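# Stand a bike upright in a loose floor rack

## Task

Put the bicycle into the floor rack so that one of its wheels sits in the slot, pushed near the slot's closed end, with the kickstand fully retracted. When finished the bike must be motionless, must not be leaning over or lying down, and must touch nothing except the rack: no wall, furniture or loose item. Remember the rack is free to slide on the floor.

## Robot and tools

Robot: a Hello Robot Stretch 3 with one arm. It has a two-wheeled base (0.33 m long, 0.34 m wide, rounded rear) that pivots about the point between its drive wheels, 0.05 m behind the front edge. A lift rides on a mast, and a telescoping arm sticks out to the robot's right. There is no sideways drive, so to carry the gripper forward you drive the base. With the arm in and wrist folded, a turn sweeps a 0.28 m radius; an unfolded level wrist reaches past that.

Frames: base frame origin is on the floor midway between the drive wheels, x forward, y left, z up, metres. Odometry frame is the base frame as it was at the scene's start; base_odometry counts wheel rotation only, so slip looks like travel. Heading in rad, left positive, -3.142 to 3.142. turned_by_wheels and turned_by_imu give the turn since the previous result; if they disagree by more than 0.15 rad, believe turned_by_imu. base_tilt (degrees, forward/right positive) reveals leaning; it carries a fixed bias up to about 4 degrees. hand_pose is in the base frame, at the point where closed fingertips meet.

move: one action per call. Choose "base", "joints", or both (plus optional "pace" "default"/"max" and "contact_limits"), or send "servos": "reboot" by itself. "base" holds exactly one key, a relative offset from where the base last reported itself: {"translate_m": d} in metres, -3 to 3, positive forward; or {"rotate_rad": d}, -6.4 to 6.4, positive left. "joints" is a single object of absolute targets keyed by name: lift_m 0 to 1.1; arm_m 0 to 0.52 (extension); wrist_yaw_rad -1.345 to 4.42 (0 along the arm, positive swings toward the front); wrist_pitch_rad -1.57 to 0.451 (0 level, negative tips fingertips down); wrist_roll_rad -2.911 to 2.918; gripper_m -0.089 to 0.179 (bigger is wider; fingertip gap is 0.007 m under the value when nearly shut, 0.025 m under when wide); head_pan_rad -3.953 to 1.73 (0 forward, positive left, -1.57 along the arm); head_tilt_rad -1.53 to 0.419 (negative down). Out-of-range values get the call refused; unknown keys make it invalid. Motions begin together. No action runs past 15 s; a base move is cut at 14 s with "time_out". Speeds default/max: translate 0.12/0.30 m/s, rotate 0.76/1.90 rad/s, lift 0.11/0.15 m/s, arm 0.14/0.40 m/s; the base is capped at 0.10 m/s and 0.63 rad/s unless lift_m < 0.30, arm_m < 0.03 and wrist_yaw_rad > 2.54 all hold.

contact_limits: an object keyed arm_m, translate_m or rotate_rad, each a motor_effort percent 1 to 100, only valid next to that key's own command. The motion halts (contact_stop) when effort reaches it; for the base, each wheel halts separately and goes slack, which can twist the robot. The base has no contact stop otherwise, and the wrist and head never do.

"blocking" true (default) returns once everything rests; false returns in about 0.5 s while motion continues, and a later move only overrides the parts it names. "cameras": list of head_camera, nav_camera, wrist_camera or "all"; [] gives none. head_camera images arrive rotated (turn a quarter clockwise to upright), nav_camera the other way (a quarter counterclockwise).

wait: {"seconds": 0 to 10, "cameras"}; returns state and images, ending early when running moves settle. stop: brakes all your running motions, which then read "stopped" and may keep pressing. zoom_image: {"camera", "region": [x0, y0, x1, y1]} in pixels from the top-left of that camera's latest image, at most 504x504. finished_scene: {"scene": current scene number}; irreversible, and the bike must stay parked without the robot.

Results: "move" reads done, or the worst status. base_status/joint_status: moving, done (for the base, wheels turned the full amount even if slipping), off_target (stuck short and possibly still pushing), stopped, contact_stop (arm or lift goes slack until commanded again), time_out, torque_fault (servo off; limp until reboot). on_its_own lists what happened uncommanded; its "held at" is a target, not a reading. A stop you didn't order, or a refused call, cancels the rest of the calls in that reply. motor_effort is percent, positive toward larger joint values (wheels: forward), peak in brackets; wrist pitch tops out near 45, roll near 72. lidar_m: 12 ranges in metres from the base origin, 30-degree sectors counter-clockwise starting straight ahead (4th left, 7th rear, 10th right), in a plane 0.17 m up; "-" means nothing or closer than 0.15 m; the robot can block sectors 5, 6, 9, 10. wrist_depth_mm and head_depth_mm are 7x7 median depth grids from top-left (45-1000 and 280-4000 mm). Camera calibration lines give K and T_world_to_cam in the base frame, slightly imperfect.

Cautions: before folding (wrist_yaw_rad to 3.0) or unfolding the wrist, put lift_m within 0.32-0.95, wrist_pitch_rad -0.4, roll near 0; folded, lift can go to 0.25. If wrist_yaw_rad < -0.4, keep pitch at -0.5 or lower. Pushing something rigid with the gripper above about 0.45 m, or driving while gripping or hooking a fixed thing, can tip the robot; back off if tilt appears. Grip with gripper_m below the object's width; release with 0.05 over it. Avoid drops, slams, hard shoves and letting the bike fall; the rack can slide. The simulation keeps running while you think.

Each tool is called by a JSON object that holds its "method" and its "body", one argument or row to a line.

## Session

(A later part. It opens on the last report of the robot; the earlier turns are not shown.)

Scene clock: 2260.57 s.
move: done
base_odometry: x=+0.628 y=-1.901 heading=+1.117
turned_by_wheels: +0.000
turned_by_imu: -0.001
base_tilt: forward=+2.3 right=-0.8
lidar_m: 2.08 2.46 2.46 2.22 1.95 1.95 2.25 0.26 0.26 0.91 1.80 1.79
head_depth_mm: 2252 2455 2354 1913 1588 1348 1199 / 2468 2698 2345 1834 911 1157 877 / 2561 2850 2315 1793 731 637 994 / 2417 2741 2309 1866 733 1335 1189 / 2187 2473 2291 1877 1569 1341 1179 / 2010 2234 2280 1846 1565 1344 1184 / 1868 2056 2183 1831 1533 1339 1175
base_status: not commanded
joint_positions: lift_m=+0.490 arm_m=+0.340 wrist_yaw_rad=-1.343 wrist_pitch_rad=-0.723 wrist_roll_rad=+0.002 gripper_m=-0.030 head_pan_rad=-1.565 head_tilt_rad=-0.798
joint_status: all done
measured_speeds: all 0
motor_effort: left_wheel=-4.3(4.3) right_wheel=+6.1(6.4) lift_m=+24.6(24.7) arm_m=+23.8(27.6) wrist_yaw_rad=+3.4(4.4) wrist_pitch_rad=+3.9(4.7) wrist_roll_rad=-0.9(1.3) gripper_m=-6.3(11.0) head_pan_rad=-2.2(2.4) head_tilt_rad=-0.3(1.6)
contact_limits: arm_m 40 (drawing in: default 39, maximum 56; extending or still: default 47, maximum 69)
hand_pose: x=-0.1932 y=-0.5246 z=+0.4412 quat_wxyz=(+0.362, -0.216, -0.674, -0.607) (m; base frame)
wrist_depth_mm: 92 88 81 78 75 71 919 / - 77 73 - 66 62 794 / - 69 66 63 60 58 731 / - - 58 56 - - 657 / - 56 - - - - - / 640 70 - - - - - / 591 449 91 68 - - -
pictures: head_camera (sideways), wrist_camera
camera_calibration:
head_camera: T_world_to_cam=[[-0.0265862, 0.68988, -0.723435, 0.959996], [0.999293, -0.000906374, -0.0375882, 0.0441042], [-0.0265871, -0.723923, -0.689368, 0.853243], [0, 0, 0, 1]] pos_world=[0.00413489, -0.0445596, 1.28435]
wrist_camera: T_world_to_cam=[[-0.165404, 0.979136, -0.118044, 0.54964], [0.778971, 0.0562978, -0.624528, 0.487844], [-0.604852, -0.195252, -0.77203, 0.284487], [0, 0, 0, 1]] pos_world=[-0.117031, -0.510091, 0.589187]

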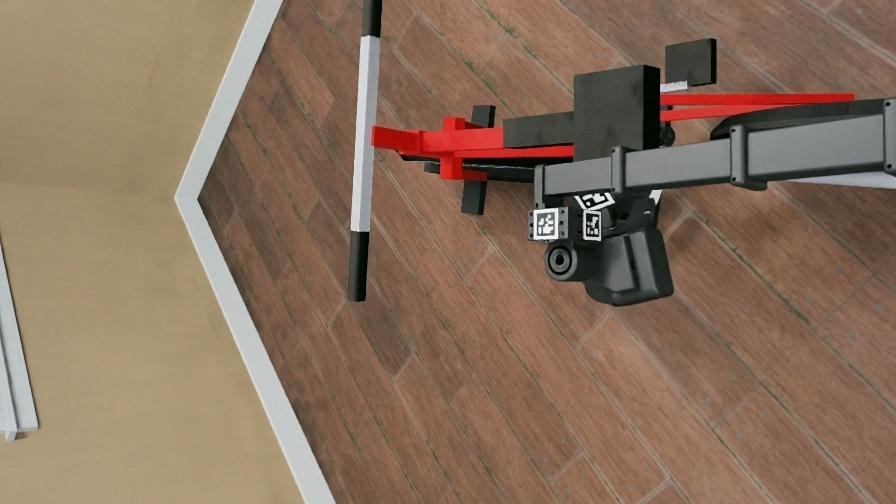

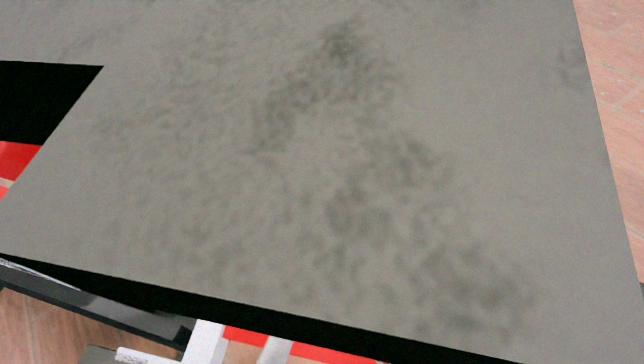

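{"method": "move", "body": {
  "joints": {"arm_m": 0.355},
  "contact_limits": {"arm_m": 40},
  "cameras": ["head_camera"]
}}

{"method": "move", "body": {
  "joints": {"arm_m": 0.08},
  "cameras": ["head_camera"]
}}

Scene clock: 2268.87 s.
move: done
base_odometry: x=+0.628 y=-1.901 heading=+1.117
turned_by_wheels: +0.000
turned_by_imu: -0.001
base_tilt: forward=+2.4 right=-0.8
lidar_m: 2.08 2.46 2.46 2.22 1.95 1.95 2.26 0.27 0.27 0.93 1.79 1.79
head_depth_mm: 2251 2478 2347 1902 1599 1343 1200 / 2414 2707 2333 1828 905 1222 876 / 2567 2809 2318 1777 742 635 993 / 2401 2705 2315 1865 744 1334 1187 / 2185 2446 2292 1866 1566 1347 1182 / 2010 2221 2272 1840 1563 1351 1187 / 1847 2056 2185 1838 1554 1332 1178
base_status: not commanded
joint_positions: lift_m=+0.490 arm_m=+0.355 wrist_yaw_rad=-1.343 wrist_pitch_rad=-0.724 wrist_roll_rad=+0.003 gripper_m=-0.030 head_pan_rad=-1.565 head_tilt_rad=-0.798
joint_status: all done
measured_speeds: all 0
motor_effort: left_wheel=-4.7(4.8) right_wheel=+7.0(7.6) lift_m=+25.1(25.3) arm_m=+22.7(27.0) wrist_yaw_rad=+3.3(3.7) wrist_pitch_rad=+4.4(4.6) wrist_roll_rad=-1.2(1.3) gripper_m=-6.2(7.0) head_pan_rad=-1.7(2.5) head_tilt_rad=-1.4(1.7)
contact_limits: arm_m 40 (drawing in: default 39, maximum 56; extending or still: default 47, maximum 69)
hand_pose: x=-0.1929 y=-0.5395 z=+0.4409 quat_wxyz=(+0.361, -0.216, -0.674, -0.607) (m; base frame)
wrist_depth_mm: 92 87 81 78 74 71 943 / - 77 73 - 66 62 849 / - 69 66 63 60 57 727 / - - 58 56 - - 688 / - 56 - - - - - / 653 69 - - - - - / 604 442 366 72 - - -
pictures: head_camera (sideways)
camera_calibration:
head_camera: T_world_to_cam=[[-0.0265862, 0.68988, -0.723436, 0.959996], [0.999293, -0.000906383, -0.0375882, 0.0441041], [-0.0265871, -0.723923, -0.689368, 0.853243], [0, 0, 0, 1]] pos_world=[0.00413489, -0.0445596, 1.28435]

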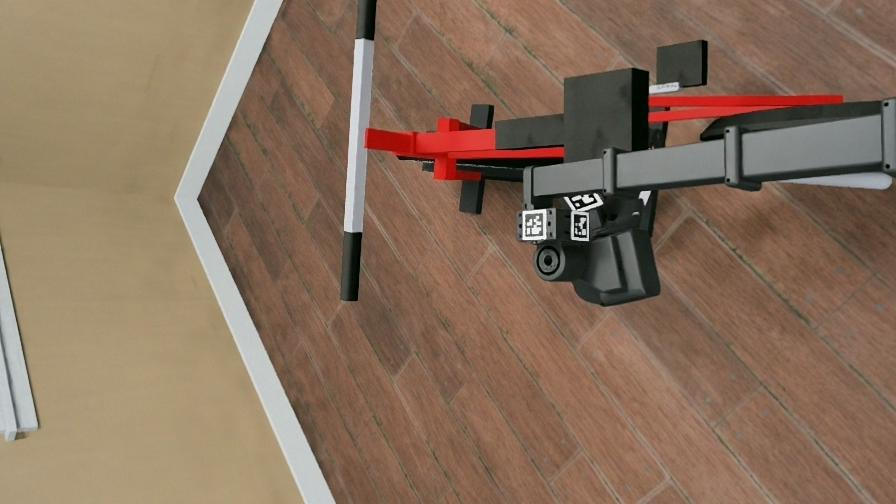

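Scene clock: 2272.10 s.
move: done
base_odometry: x=+0.628 y=-1.901 heading=+1.117
turned_by_wheels: +0.000
turned_by_imu: -0.001
base_tilt: forward=+2.3 right=-0.8
lidar_m: 2.07 2.46 2.46 2.22 1.95 1.95 2.26 0.27 0.27 0.93 1.80 1.79
head_depth_mm: 2251 2493 2335 1893 1593 1344 1197 / 2435 2701 2321 1838 903 1222 872 / 2603 2801 2316 1772 1351 1331 548 / 2403 2690 2311 1879 1584 1349 552 / 2198 2480 2297 1861 1563 1354 1184 / 2000 2241 2283 1845 1555 1343 1175 / 1825 2048 2173 1849 1555 1349 1175
base_status: not commanded
joint_positions: lift_m=+0.490 arm_m=+0.080 wrist_yaw_rad=-1.341 wrist_pitch_rad=-0.717 wrist_roll_rad=+0.003 gripper_m=-0.030 head_pan_rad=-1.565 head_tilt_rad=-0.798
joint_status: all done
measured_speeds: all 0
motor_effort: left_wheel=-3.1(4.7) right_wheel=+5.9(7.0) lift_m=+25.9(25.9) arm_m=-18.3(21.1) wrist_yaw_rad=-0.3(3.5) wrist_pitch_rad=+2.6(4.6) wrist_roll_rad=-0.8(1.3) gripper_m=-6.2(7.2) head_pan_rad=-1.7(2.4) head_tilt_rad=-1.6(2.0)
hand_pose: x=-0.1940 y=-0.2652 z=+0.4421 quat_wxyz=(+0.364, -0.217, -0.673, -0.606) (m; base frame)
wrist_depth_mm: - - - - - - 957 / - - - 943 895 909 848 / 968 937 893 860 812 796 752 / 826 510 792 745 720 694 670 / 477 342 682 152 638 635 607 / 455 274 238 126 125 580 548 / 580 393 339 243 263 382 417
pictures: head_camera (sideways)
camera_calibration:
head_camera: T_world_to_cam=[[-0.0265861, 0.68988, -0.723436, 0.959996], [0.999293, -0.000906502, -0.0375882, 0.0441041], [-0.0265872, -0.723923, -0.689368, 0.853243], [0, 0, 0, 1]] pos_world=[0.00413488, -0.0445596, 1.28435]

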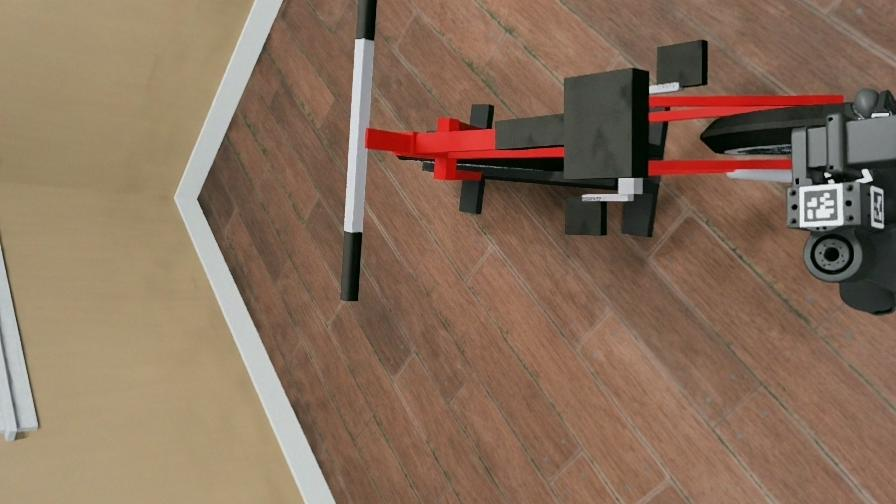

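{"method": "move", "body": {
  "joints": {"arm_m": 0.37},
  "contact_limits": {"arm_m": 40},
  "cameras": ["head_camera"]
}}

{"method": "move", "body": {
  "joints": {"arm_m": 0.385},
  "contact_limits": {"arm_m": 40},
  "cameras": ["head_camera"]
}}

Scene clock: 2285.60 s.
move: done
base_odometry: x=+0.628 y=-1.901 heading=+1.117
turned_by_wheels: +0.000
turned_by_imu: -0.001
base_tilt: forward=+2.3 right=-0.8
lidar_m: 2.07 2.46 2.46 2.22 1.95 1.95 2.26 2.28 0.30 0.96 1.80 1.79
head_depth_mm: 2234 2485 2351 1900 1586 1339 1198 / 2421 2670 2335 1818 944 1178 1035 / 2581 2860 2320 1761 755 634 1015 / 2407 2681 2280 1859 746 1360 1189 / 2191 2441 2293 1856 1564 1345 1181 / 1993 2256 2292 1856 1552 1347 1180 / 1819 2037 2196 1831 1552 1331 1177
base_status: not commanded
joint_positions: lift_m=+0.490 arm_m=+0.370 wrist_yaw_rad=-1.343 wrist_pitch_rad=-0.739 wrist_roll_rad=+0.003 gripper_m=-0.030 head_pan_rad=-1.565 head_tilt_rad=-0.798
joint_status: all done
measured_speeds: all 0
motor_effort: left_wheel=-1.2(6.2) right_wheel=-0.4(8.1) lift_m=+25.0(26.6) arm_m=+19.0(30.7) wrist_yaw_rad=+1.3(4.1) wrist_pitch_rad=+7.1(7.7) wrist_roll_rad=-1.0(1.2) gripper_m=-6.2(7.2) head_pan_rad=-1.7(2.6) head_tilt_rad=-1.2(1.8)
contact_limits: arm_m 40 (drawing in: default 39, maximum 56; extending or still: default 47, maximum 69)
hand_pose: x=-0.1902 y=-0.5540 z=+0.4384 quat_wxyz=(+0.357, -0.211, -0.675, -0.610) (m; base frame)
wrist_depth_mm: 89 86 79 77 73 - 914 / - 73 71 - 66 862 838 / - 67 64 62 733 741 724 / - - 58 55 688 693 660 / - 55 - - 636 607 589 / - - - - 122 215 203 / 590 383 - - 264 208 194
pictures: head_camera (sideways)
camera_calibration:
head_camera: T_world_to_cam=[[-0.026586, 0.68988, -0.723436, 0.959996], [0.999293, -0.000906619, -0.0375882, 0.0441041], [-0.0265872, -0.723923, -0.689368, 0.853243], [0, 0, 0, 1]] pos_world=[0.00413488, -0.0445596, 1.28435]

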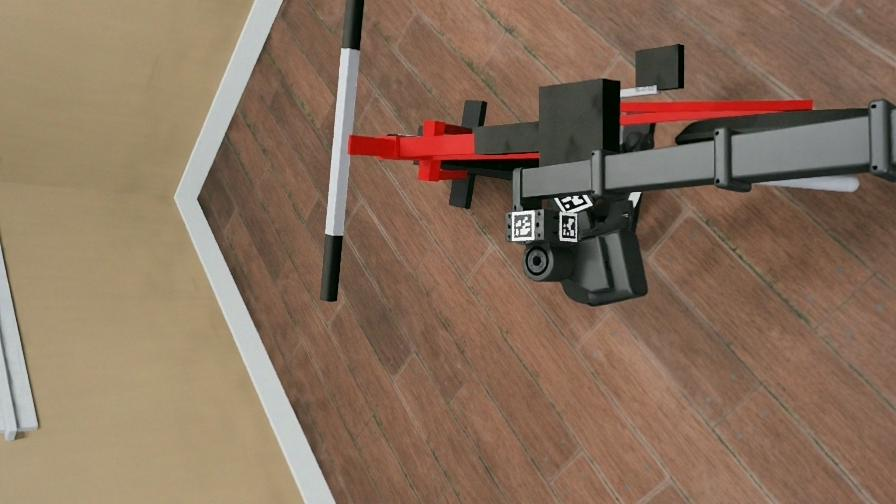

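Scene clock: 2286.53 s.
move: done
base_odometry: x=+0.628 y=-1.901 heading=+1.117
turned_by_wheels: +0.000
turned_by_imu: +0.000
base_tilt: forward=+2.3 right=-0.8
lidar_m: 2.07 2.46 2.46 2.23 1.95 1.95 2.26 2.28 0.31 0.97 1.79 1.79
head_depth_mm: 2263 2446 2361 1908 1588 1352 1199 / 2440 2714 2350 1802 974 1208 1042 / 2596 2825 2311 1789 760 635 1033 / 2399 2674 2244 1856 761 1357 1190 / 2170 2476 2287 1861 1567 1347 1188 / 2005 2245 2303 1858 1558 1346 1189 / 1849 2052 2198 1837 1559 1338 1178
base_status: not commanded
joint_positions: lift_m=+0.490 arm_m=+0.385 wrist_yaw_rad=-1.343 wrist_pitch_rad=-0.743 wrist_roll_rad=+0.003 gripper_m=-0.030 head_pan_rad=-1.565 head_tilt_rad=-0.798
joint_status: all done
measured_speeds: all 0
motor_effort: left_wheel=-0.1(1.4) right_wheel=-0.8(0.9) lift_m=+24.1(25.2) arm_m=+22.4(28.8) wrist_yaw_rad=+3.6(3.6) wrist_pitch_rad=+8.0(8.4) wrist_roll_rad=-1.1(1.2) gripper_m=-6.7(6.7) head_pan_rad=-1.8(2.2) head_tilt_rad=-0.7(1.8)
contact_limits: arm_m 40 (drawing in: default 39, maximum 56; extending or still: default 47, maximum 69)
hand_pose: x=-0.1893 y=-0.5687 z=+0.4376 quat_wxyz=(+0.355, -0.209, -0.676, -0.611) (m; base frame)
wrist_depth_mm: - 85 78 76 73 - 937 / - 73 70 - 65 826 828 / - 66 63 61 744 765 709 / - - 57 55 693 671 643 / - 55 - - 619 622 600 / - - - - 122 215 200 / 594 - - - 260 208 195
pictures: head_camera (sideways)
camera_calibration:
head_camera: T_world_to_cam=[[-0.0265863, 0.68988, -0.723435, 0.959996], [0.999293, -0.000906136, -0.0375882, 0.0441042], [-0.0265869, -0.723923, -0.689368, 0.853243], [0, 0, 0, 1]] pos_world=[0.0041349, -0.0445596, 1.28435]

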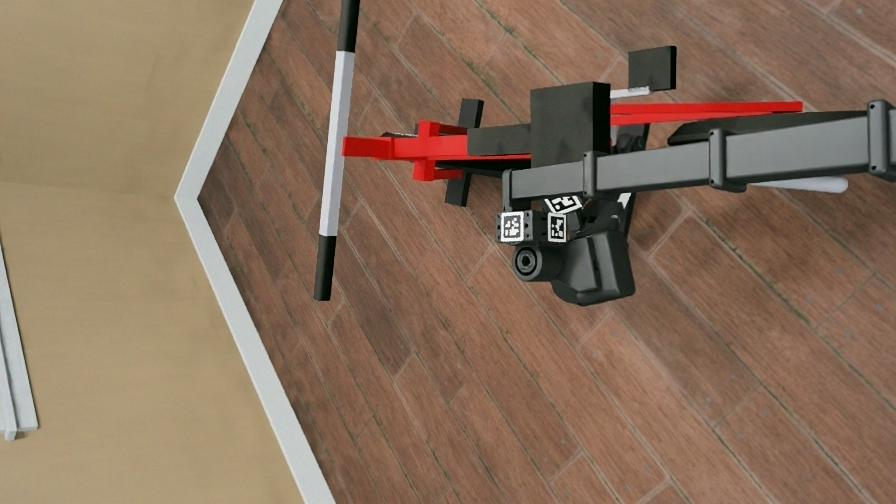

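{"method": "move", "body": {
  "joints": {"arm_m": 0.08}
}}

Scene clock: 2294.77 s.
move: done
base_odometry: x=+0.628 y=-1.901 heading=+1.117
turned_by_wheels: +0.000
turned_by_imu: -0.002
base_tilt: forward=+2.3 right=-0.8
lidar_m: 2.07 2.46 2.46 2.23 1.95 1.95 2.26 2.28 0.31 0.97 1.80 1.79
head_depth_mm: 2266 2527 2338 1908 1590 1348 1198 / 2426 2717 2341 1807 1039 1200 901 / 2576 2871 2319 1781 1337 1298 547 / 2431 2706 2237 1876 1564 1355 553 / 2182 2459 2302 1860 1558 1345 1187 / 2000 2240 2299 1853 1566 1351 1178 / 1836 2053 2177 1841 1553 1345 1175
base_status: not commanded
joint_positions: lift_m=+0.490 arm_m=+0.080 wrist_yaw_rad=-1.339 wrist_pitch_rad=-0.717 wrist_roll_rad=-0.002 gripper_m=-0.030 head_pan_rad=-1.565 head_tilt_rad=-0.798
joint_status: all done
measured_speeds: all 0
motor_effort: left_wheel=+0.2(1.6) right_wheel=+0.3(1.6) lift_m=+28.1(28.3) arm_m=-18.9(20.8) wrist_yaw_rad=-1.0(6.9) wrist_pitch_rad=+2.9(7.9) wrist_roll_rad=+0.3(1.2) gripper_m=-6.3(7.2) head_pan_rad=-1.7(2.4) head_tilt_rad=-1.2(2.0)
hand_pose: x=-0.1939 y=-0.2655 z=+0.4421 quat_wxyz=(+0.366, -0.215, -0.673, -0.606) (m; base frame)
wrist_depth_mm: - - - - - - 971 / - - - 994 925 886 835 / 980 916 891 825 834 755 731 / 853 791 761 743 732 692 662 / 492 358 683 152 633 625 608 / 436 246 243 126 125 561 556 / 581 387 283 261 520 381 427
pictures: head_camera (sideways), nav_camera (sideways), wrist_camera
camera_calibration:
head_camera: T_world_to_cam=[[-0.0265862, 0.68988, -0.723435, 0.959996], [0.999293, -0.000906376, -0.0375882, 0.0441042], [-0.0265871, -0.723923, -0.689368, 0.853243], [0, 0, 0, 1]] pos_world=[0.00413489, -0.0445596, 1.28435]
nav_camera: T_world_to_cam=[[-0.055623, -0.705509, 0.706515, -0.878317], [-0.997645, 0.0108332, -0.0677255, 0.140739], [0.0401271, -0.708619, -0.70445, 0.873024], [0, 0, 0, 1]] pos_world=[0.0565212, -0.0025438, 1.24508]
wrist_camera: T_world_to_cam=[[-0.172564, 0.978215, -0.115403, 0.293138], [0.775015, 0.0625316, -0.628842, 0.477225], [-0.607926, -0.197955, -0.768921, 0.332619], [0, 0, 0, 1]] pos_world=[-0.117064, -0.25075, 0.589686]

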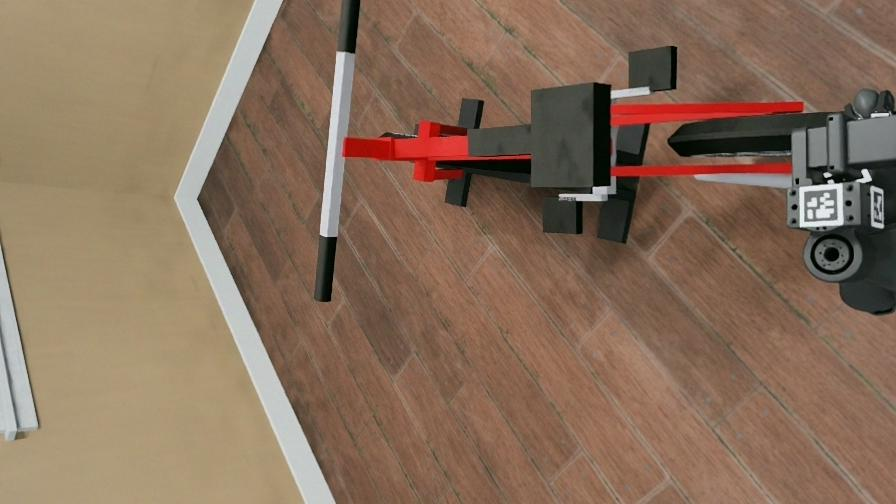

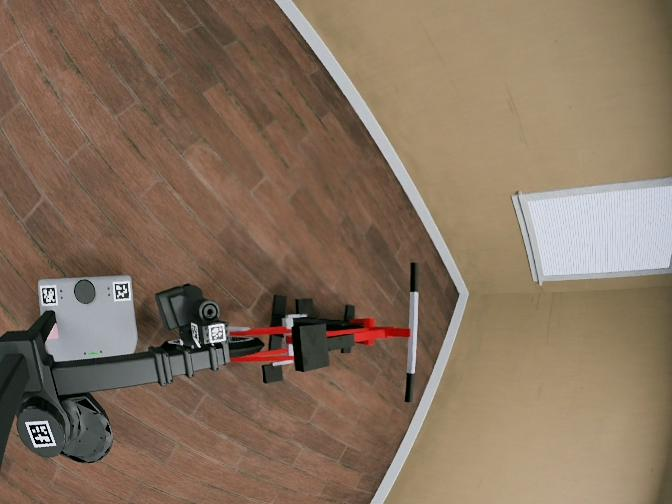

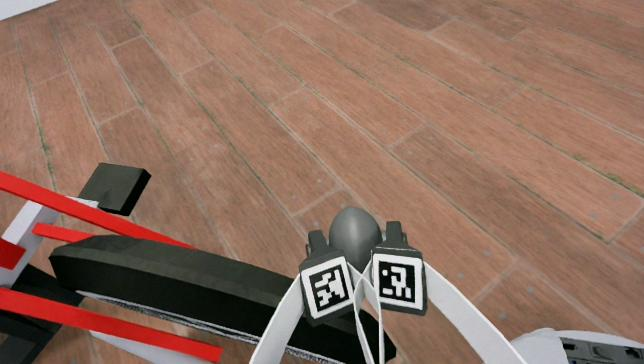

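{"method": "move", "body": {
  "joints": {"wrist_yaw_rad": 0, "arm_m": 0.0},
  "cameras": []
}}

{"method": "move", "body": {
  "base": {"translate_m": 0.4},
  "cameras": []
}}

{"method": "move", "body": {
  "base": {"rotate_rad": -1.571},
  "cameras": []
}}

{"method": "move", "body": {
  "base": {"translate_m": 0.8}
}}

Scene clock: 2303.33 s.
move: done
base_odometry: x=+0.628 y=-1.901 heading=+1.117
turned_by_wheels: +0.000
turned_by_imu: -0.001
base_tilt: forward=+2.3 right=-0.8
lidar_m: 2.07 2.46 2.46 2.23 1.95 1.95 2.26 2.28 0.31 0.97 1.80 1.80
head_depth_mm: 2254 2504 2367 1903 1598 1349 1205 / 2414 2686 2330 1812 1040 1202 1140 / 2614 2845 2330 1782 1325 1308 1153 / 2413 2700 2250 1867 1558 1364 778 / 2199 2458 2299 1846 1560 1351 1187 / 1996 2229 2264 1839 1547 1341 1177 / 1842 2040 2186 1840 1555 1335 1171
base_status: not commanded
joint_positions: lift_m=+0.490 arm_m=+0.000 wrist_yaw_rad=-0.002 wrist_pitch_rad=-0.717 wrist_roll_rad=-0.002 gripper_m=-0.030 head_pan_rad=-1.565 head_tilt_rad=-0.798
joint_status: all done
measured_speeds: all 0
motor_effort: left_wheel=+0.2(0.5) right_wheel=+0.5(1.2) lift_m=+28.2(28.9) arm_m=-18.9(20.0) wrist_yaw_rad=+1.3(4.1) wrist_pitch_rad=+2.7(3.5) wrist_roll_rad=+0.4(0.7) gripper_m=-6.2(7.5) head_pan_rad=-1.9(2.4) head_tilt_rad=-1.1(1.9)
hand_pose: x=-0.0219 y=-0.3223 z=+0.4422 quat_wxyz=(+0.663, +0.248, -0.661, -0.249) (m; base frame)
wrist_depth_mm: - - - - 794 936 970 / - - - 965 669 542 822 / 970 919 897 837 800 326 708 / 848 822 778 727 720 341 262 / 744 700 687 152 604 368 248 / 679 646 643 126 126 382 240 / 610 596 551 546 533 324 242
pictures: none
No camera images: "cameras" was empty.

Scene clock: 2308.47 s.
move: done
base_odometry: x=+0.803 y=-1.541 heading=+1.117
turned_by_wheels: +0.000
turned_by_imu: +0.000
base_tilt: forward=+2.3 right=-0.8
lidar_m: 1.75 2.18 2.18 2.52 2.23 2.24 2.59 0.63 1.14 1.75 1.51 1.51
head_depth_mm: 2550 2761 2346 1871 1555 1370 1203 / 2510 2819 2315 1896 1581 1363 1196 / 2243 2587 2320 1877 1577 1352 1194 / 2004 2318 2312 1859 1565 1361 779 / 1829 2054 2251 1855 1560 1354 1182 / 1686 1855 2075 1857 1553 1337 1182 / 1548 1716 1914 1840 1545 1340 1181
base_status: done
joint_positions: lift_m=+0.490 arm_m=+0.000 wrist_yaw_rad=-0.001 wrist_pitch_rad=-0.717 wrist_roll_rad=-0.002 gripper_m=-0.030 head_pan_rad=-1.565 head_tilt_rad=-0.798
joint_status: not commanded
measured_speeds: all 0
motor_effort: left_wheel=+1.0(6.6) right_wheel=+5.3(9.0) lift_m=+27.9(28.6) arm_m=-17.8(19.3) wrist_yaw_rad=+1.8(2.8) wrist_pitch_rad=+3.1(3.9) wrist_roll_rad=+0.4(0.7) gripper_m=-6.5(6.9) head_pan_rad=-1.4(2.6) head_tilt_rad=-0.9(2.1)
hand_pose: x=-0.0218 y=-0.3223 z=+0.4422 quat_wxyz=(+0.663, +0.248, -0.661, -0.249) (m; base frame)
wrist_depth_mm: - - - - - - 730 / - - - 951 911 900 751 / 975 945 873 840 807 781 749 / 839 793 793 741 740 696 667 / 757 730 684 152 641 623 612 / 668 642 620 126 125 556 563 / 609 584 551 542 536 519 503
pictures: none
No camera images: "cameras" was empty.

Scene clock: 2312.07 s.
move: done
base_odometry: x=+0.803 y=-1.541 heading=-0.454
turned_by_wheels: -1.571
turned_by_imu: -1.562
base_tilt: forward=+2.3 right=-0.8
lidar_m: 1.75 1.51 1.51 1.75 2.18 2.18 2.52 2.23 2.23 2.58 0.63 1.14
head_depth_mm: 2222 2418 2369 1898 1599 1365 1206 / 2391 2650 2338 1880 1590 1360 1199 / 2572 2820 2317 1870 1578 1354 1193 / 2804 2922 2298 1859 1573 1361 779 / 3050 3011 2297 1864 1577 1348 1195 / 2897 2935 2286 1859 1556 1346 1183 / 2666 2841 2256 1860 1543 1227 1184
base_status: done
joint_positions: lift_m=+0.490 arm_m=+0.000 wrist_yaw_rad=-0.001 wrist_pitch_rad=-0.717 wrist_roll_rad=-0.002 gripper_m=-0.030 head_pan_rad=-1.565 head_tilt_rad=-0.798
joint_status: not commanded
measured_speeds: all 0
motor_effort: left_wheel=+5.9(10.8) right_wheel=-4.7(8.8) lift_m=+27.4(28.1) arm_m=-18.5(19.2) wrist_yaw_rad=+2.1(2.6) wrist_pitch_rad=+3.2(3.5) wrist_roll_rad=+0.4(0.7) gripper_m=-5.9(7.3) head_pan_rad=-2.1(2.5) head_tilt_rad=-1.2(2.1)
hand_pose: x=-0.0218 y=-0.3223 z=+0.4422 quat_wxyz=(+0.663, +0.248, -0.661, -0.249) (m; base frame)
wrist_depth_mm: - - - - - - 933 / - - - 955 911 869 831 / 432 945 888 846 794 764 739 / 511 539 783 727 714 708 671 / 721 685 687 152 639 642 611 / 684 647 641 126 126 570 552 / 612 586 571 545 538 507 503
pictures: none
No camera images: "cameras" was empty.

Scene clock: 2321.20 s.
move: done
base_odometry: x=+1.522 y=-1.892 heading=-0.454
turned_by_wheels: +0.000
turned_by_imu: +0.001
base_tilt: forward=+2.3 right=-0.8
lidar_m: 1.10 0.95 0.95 1.10 1.92 2.74 3.19 2.79 0.64 0.65 0.64 1.92
head_depth_mm: 2759 2992 2354 1890 1591 1147 1201 / 3010 3059 2322 1874 943 1175 1198 / 2968 3036 2324 1869 976 1315 1193 / 2682 2885 2313 1866 1248 1279 779 / 2455 2690 2297 1809 1493 1232 1183 / 2225 2503 2274 1839 960 1239 1181 / 2074 2290 2247 1843 1550 1261 1176
base_status: done
joint_positions: lift_m=+0.490 arm_m=+0.000 wrist_yaw_rad=-0.001 wrist_pitch_rad=-0.717 wrist_roll_rad=-0.002 gripper_m=-0.030 head_pan_rad=-1.565 head_tilt_rad=-0.798
joint_status: not commanded
measured_speeds: all 0
motor_effort: left_wheel=+4.5(10.2) right_wheel=+1.6(6.2) lift_m=+26.5(27.8) arm_m=-15.4(18.7) wrist_yaw_rad=+1.4(2.5) wrist_pitch_rad=+3.3(3.7) wrist_roll_rad=+0.5(0.7) gripper_m=-5.5(7.5) head_pan_rad=-1.7(2.7) head_tilt_rad=-1.6(1.9)
hand_pose: x=-0.0218 y=-0.3223 z=+0.4422 quat_wxyz=(+0.663, +0.248, -0.661, -0.249) (m; base frame)
wrist_depth_mm: - 394 - - 394 459 381 / 455 451 450 949 595 433 420 / 560 508 836 529 569 500 489 / 793 626 584 595 701 615 633 / 741 703 675 153 620 629 607 / 659 655 621 126 125 575 556 / 617 594 568 537 539 513 512
pictures: head_camera (sideways), nav_camera (sideways), wrist_camera
camera_calibration:
head_camera: T_world_to_cam=[[-0.0265863, 0.68988, -0.723436, 0.959996], [0.999293, -0.000906145, -0.0375882, 0.0441041], [-0.0265869, -0.723923, -0.689368, 0.853243], [0, 0, 0, 1]] pos_world=[0.0041349, -0.0445596, 1.28435]
nav_camera: T_world_to_cam=[[-0.0556229, -0.705508, 0.706515, -0.878317], [-0.997645, 0.010833, -0.0677255, 0.140739], [0.0401273, -0.708619, -0.70445, 0.873024], [0, 0, 0, 1]] pos_world=[0.0565212, -0.0025438, 1.24508]
wrist_camera: T_world_to_cam=[[-0.991616, 0.0580789, -0.115434, 0.0640106], [0.118242, 0.768153, -0.629253, 0.560717], [0.0521246, -0.637626, -0.76858, 0.298627], [0, 0, 0, 1]] pos_world=[-0.0183922, -0.244022, 0.589741]

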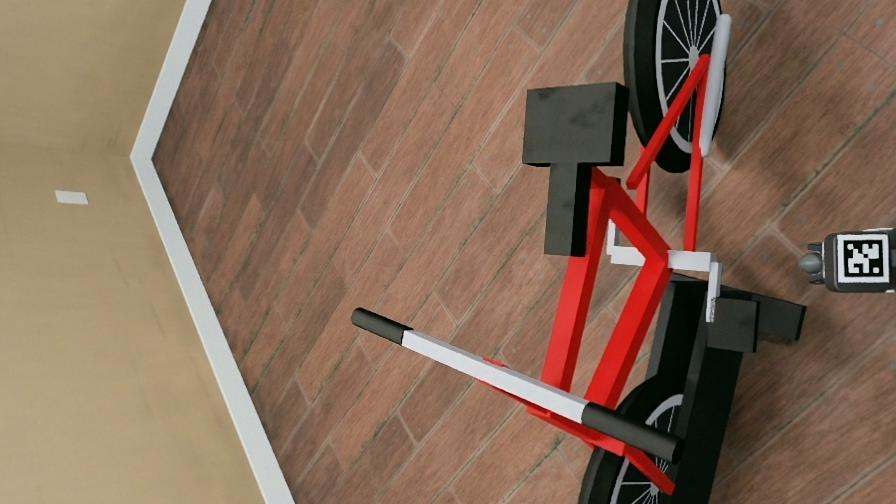

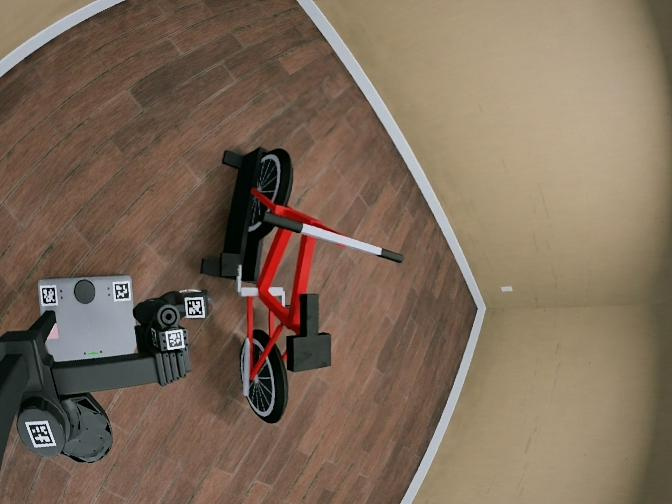

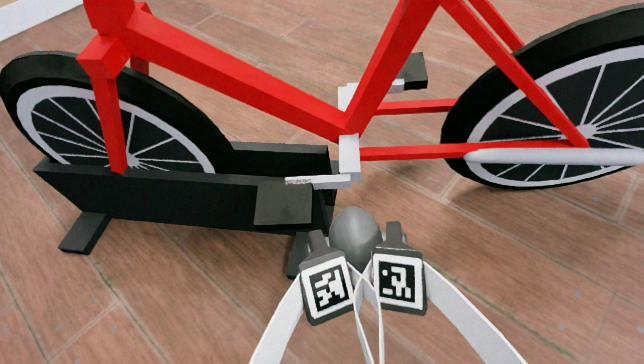

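{"method": "wait", "body": {
  "seconds": 1,
  "cameras": ["wrist_camera"]
}}

{"method": "zoom_image", "body": {
  "camera": "wrist_camera",
  "region": [0, 40, 340, 280]
}}

Scene clock: 2328.63 s.
base_odometry: x=+1.522 y=-1.892 heading=-0.454
turned_by_wheels: +0.000
turned_by_imu: -0.001
base_tilt: forward=+2.4 right=-0.8
lidar_m: 1.10 0.95 0.95 1.10 1.92 2.74 3.17 2.79 0.64 0.65 0.65 1.92
head_depth_mm: 2763 2964 2346 1903 1599 1150 1200 / 2981 3096 2364 1906 944 1171 1190 / 2981 3040 2317 1863 977 1320 1197 / 2693 2883 2314 1874 1248 1283 781 / 2424 2723 2297 1801 1500 1230 1184 / 2211 2521 2273 1836 958 1238 1182 / 2056 2252 2246 1834 1553 1267 1178
base_status: done
joint_positions: lift_m=+0.490 arm_m=+0.000 wrist_yaw_rad=-0.001 wrist_pitch_rad=-0.717 wrist_roll_rad=-0.002 gripper_m=-0.030 head_pan_rad=-1.565 head_tilt_rad=-0.798
joint_status: not commanded
measured_speeds: all 0
motor_effort: left_wheel=+4.6(10.2) right_wheel=+1.5(6.2) lift_m=+25.9(27.8) arm_m=-14.0(18.7) wrist_yaw_rad=+0.8(2.5) wrist_pitch_rad=+3.2(3.7) wrist_roll_rad=+0.4(0.7) gripper_m=-6.6(7.5) head_pan_rad=-1.9(2.7) head_tilt_rad=-1.7(1.9)
hand_pose: x=-0.0218 y=-0.3223 z=+0.4422 quat_wxyz=(+0.663, +0.248, -0.661, -0.249) (m; base frame)
wrist_depth_mm: - 391 - - 391 455 385 / 457 458 454 968 591 425 408 / 557 505 848 520 562 502 486 / 812 617 596 589 727 637 648 / 737 697 680 152 633 638 608 / 668 666 634 126 125 552 549 / 603 592 570 547 530 517 515
wait: 1.00 s; at rest from the start
pictures: wrist_camera
camera_calibration:
wrist_camera: T_world_to_cam=[[-0.991616, 0.0580784, -0.115434, 0.0640104], [0.118241, 0.768153, -0.629253, 0.560717], [0.0521249, -0.637626, -0.76858, 0.298627], [0, 0, 0, 1]] pos_world=[-0.0183922, -0.244022, 0.589741]

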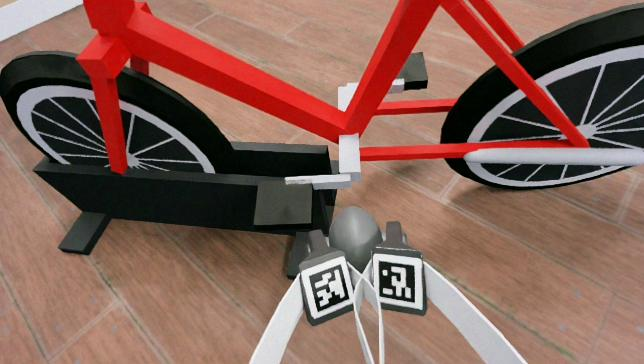

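Scaled by 1.482.

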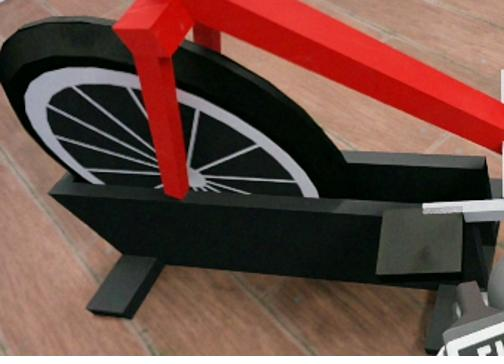

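{"method": "finished_scene", "body": {
  "scene": 2
}}

The scene is finished: the task was done.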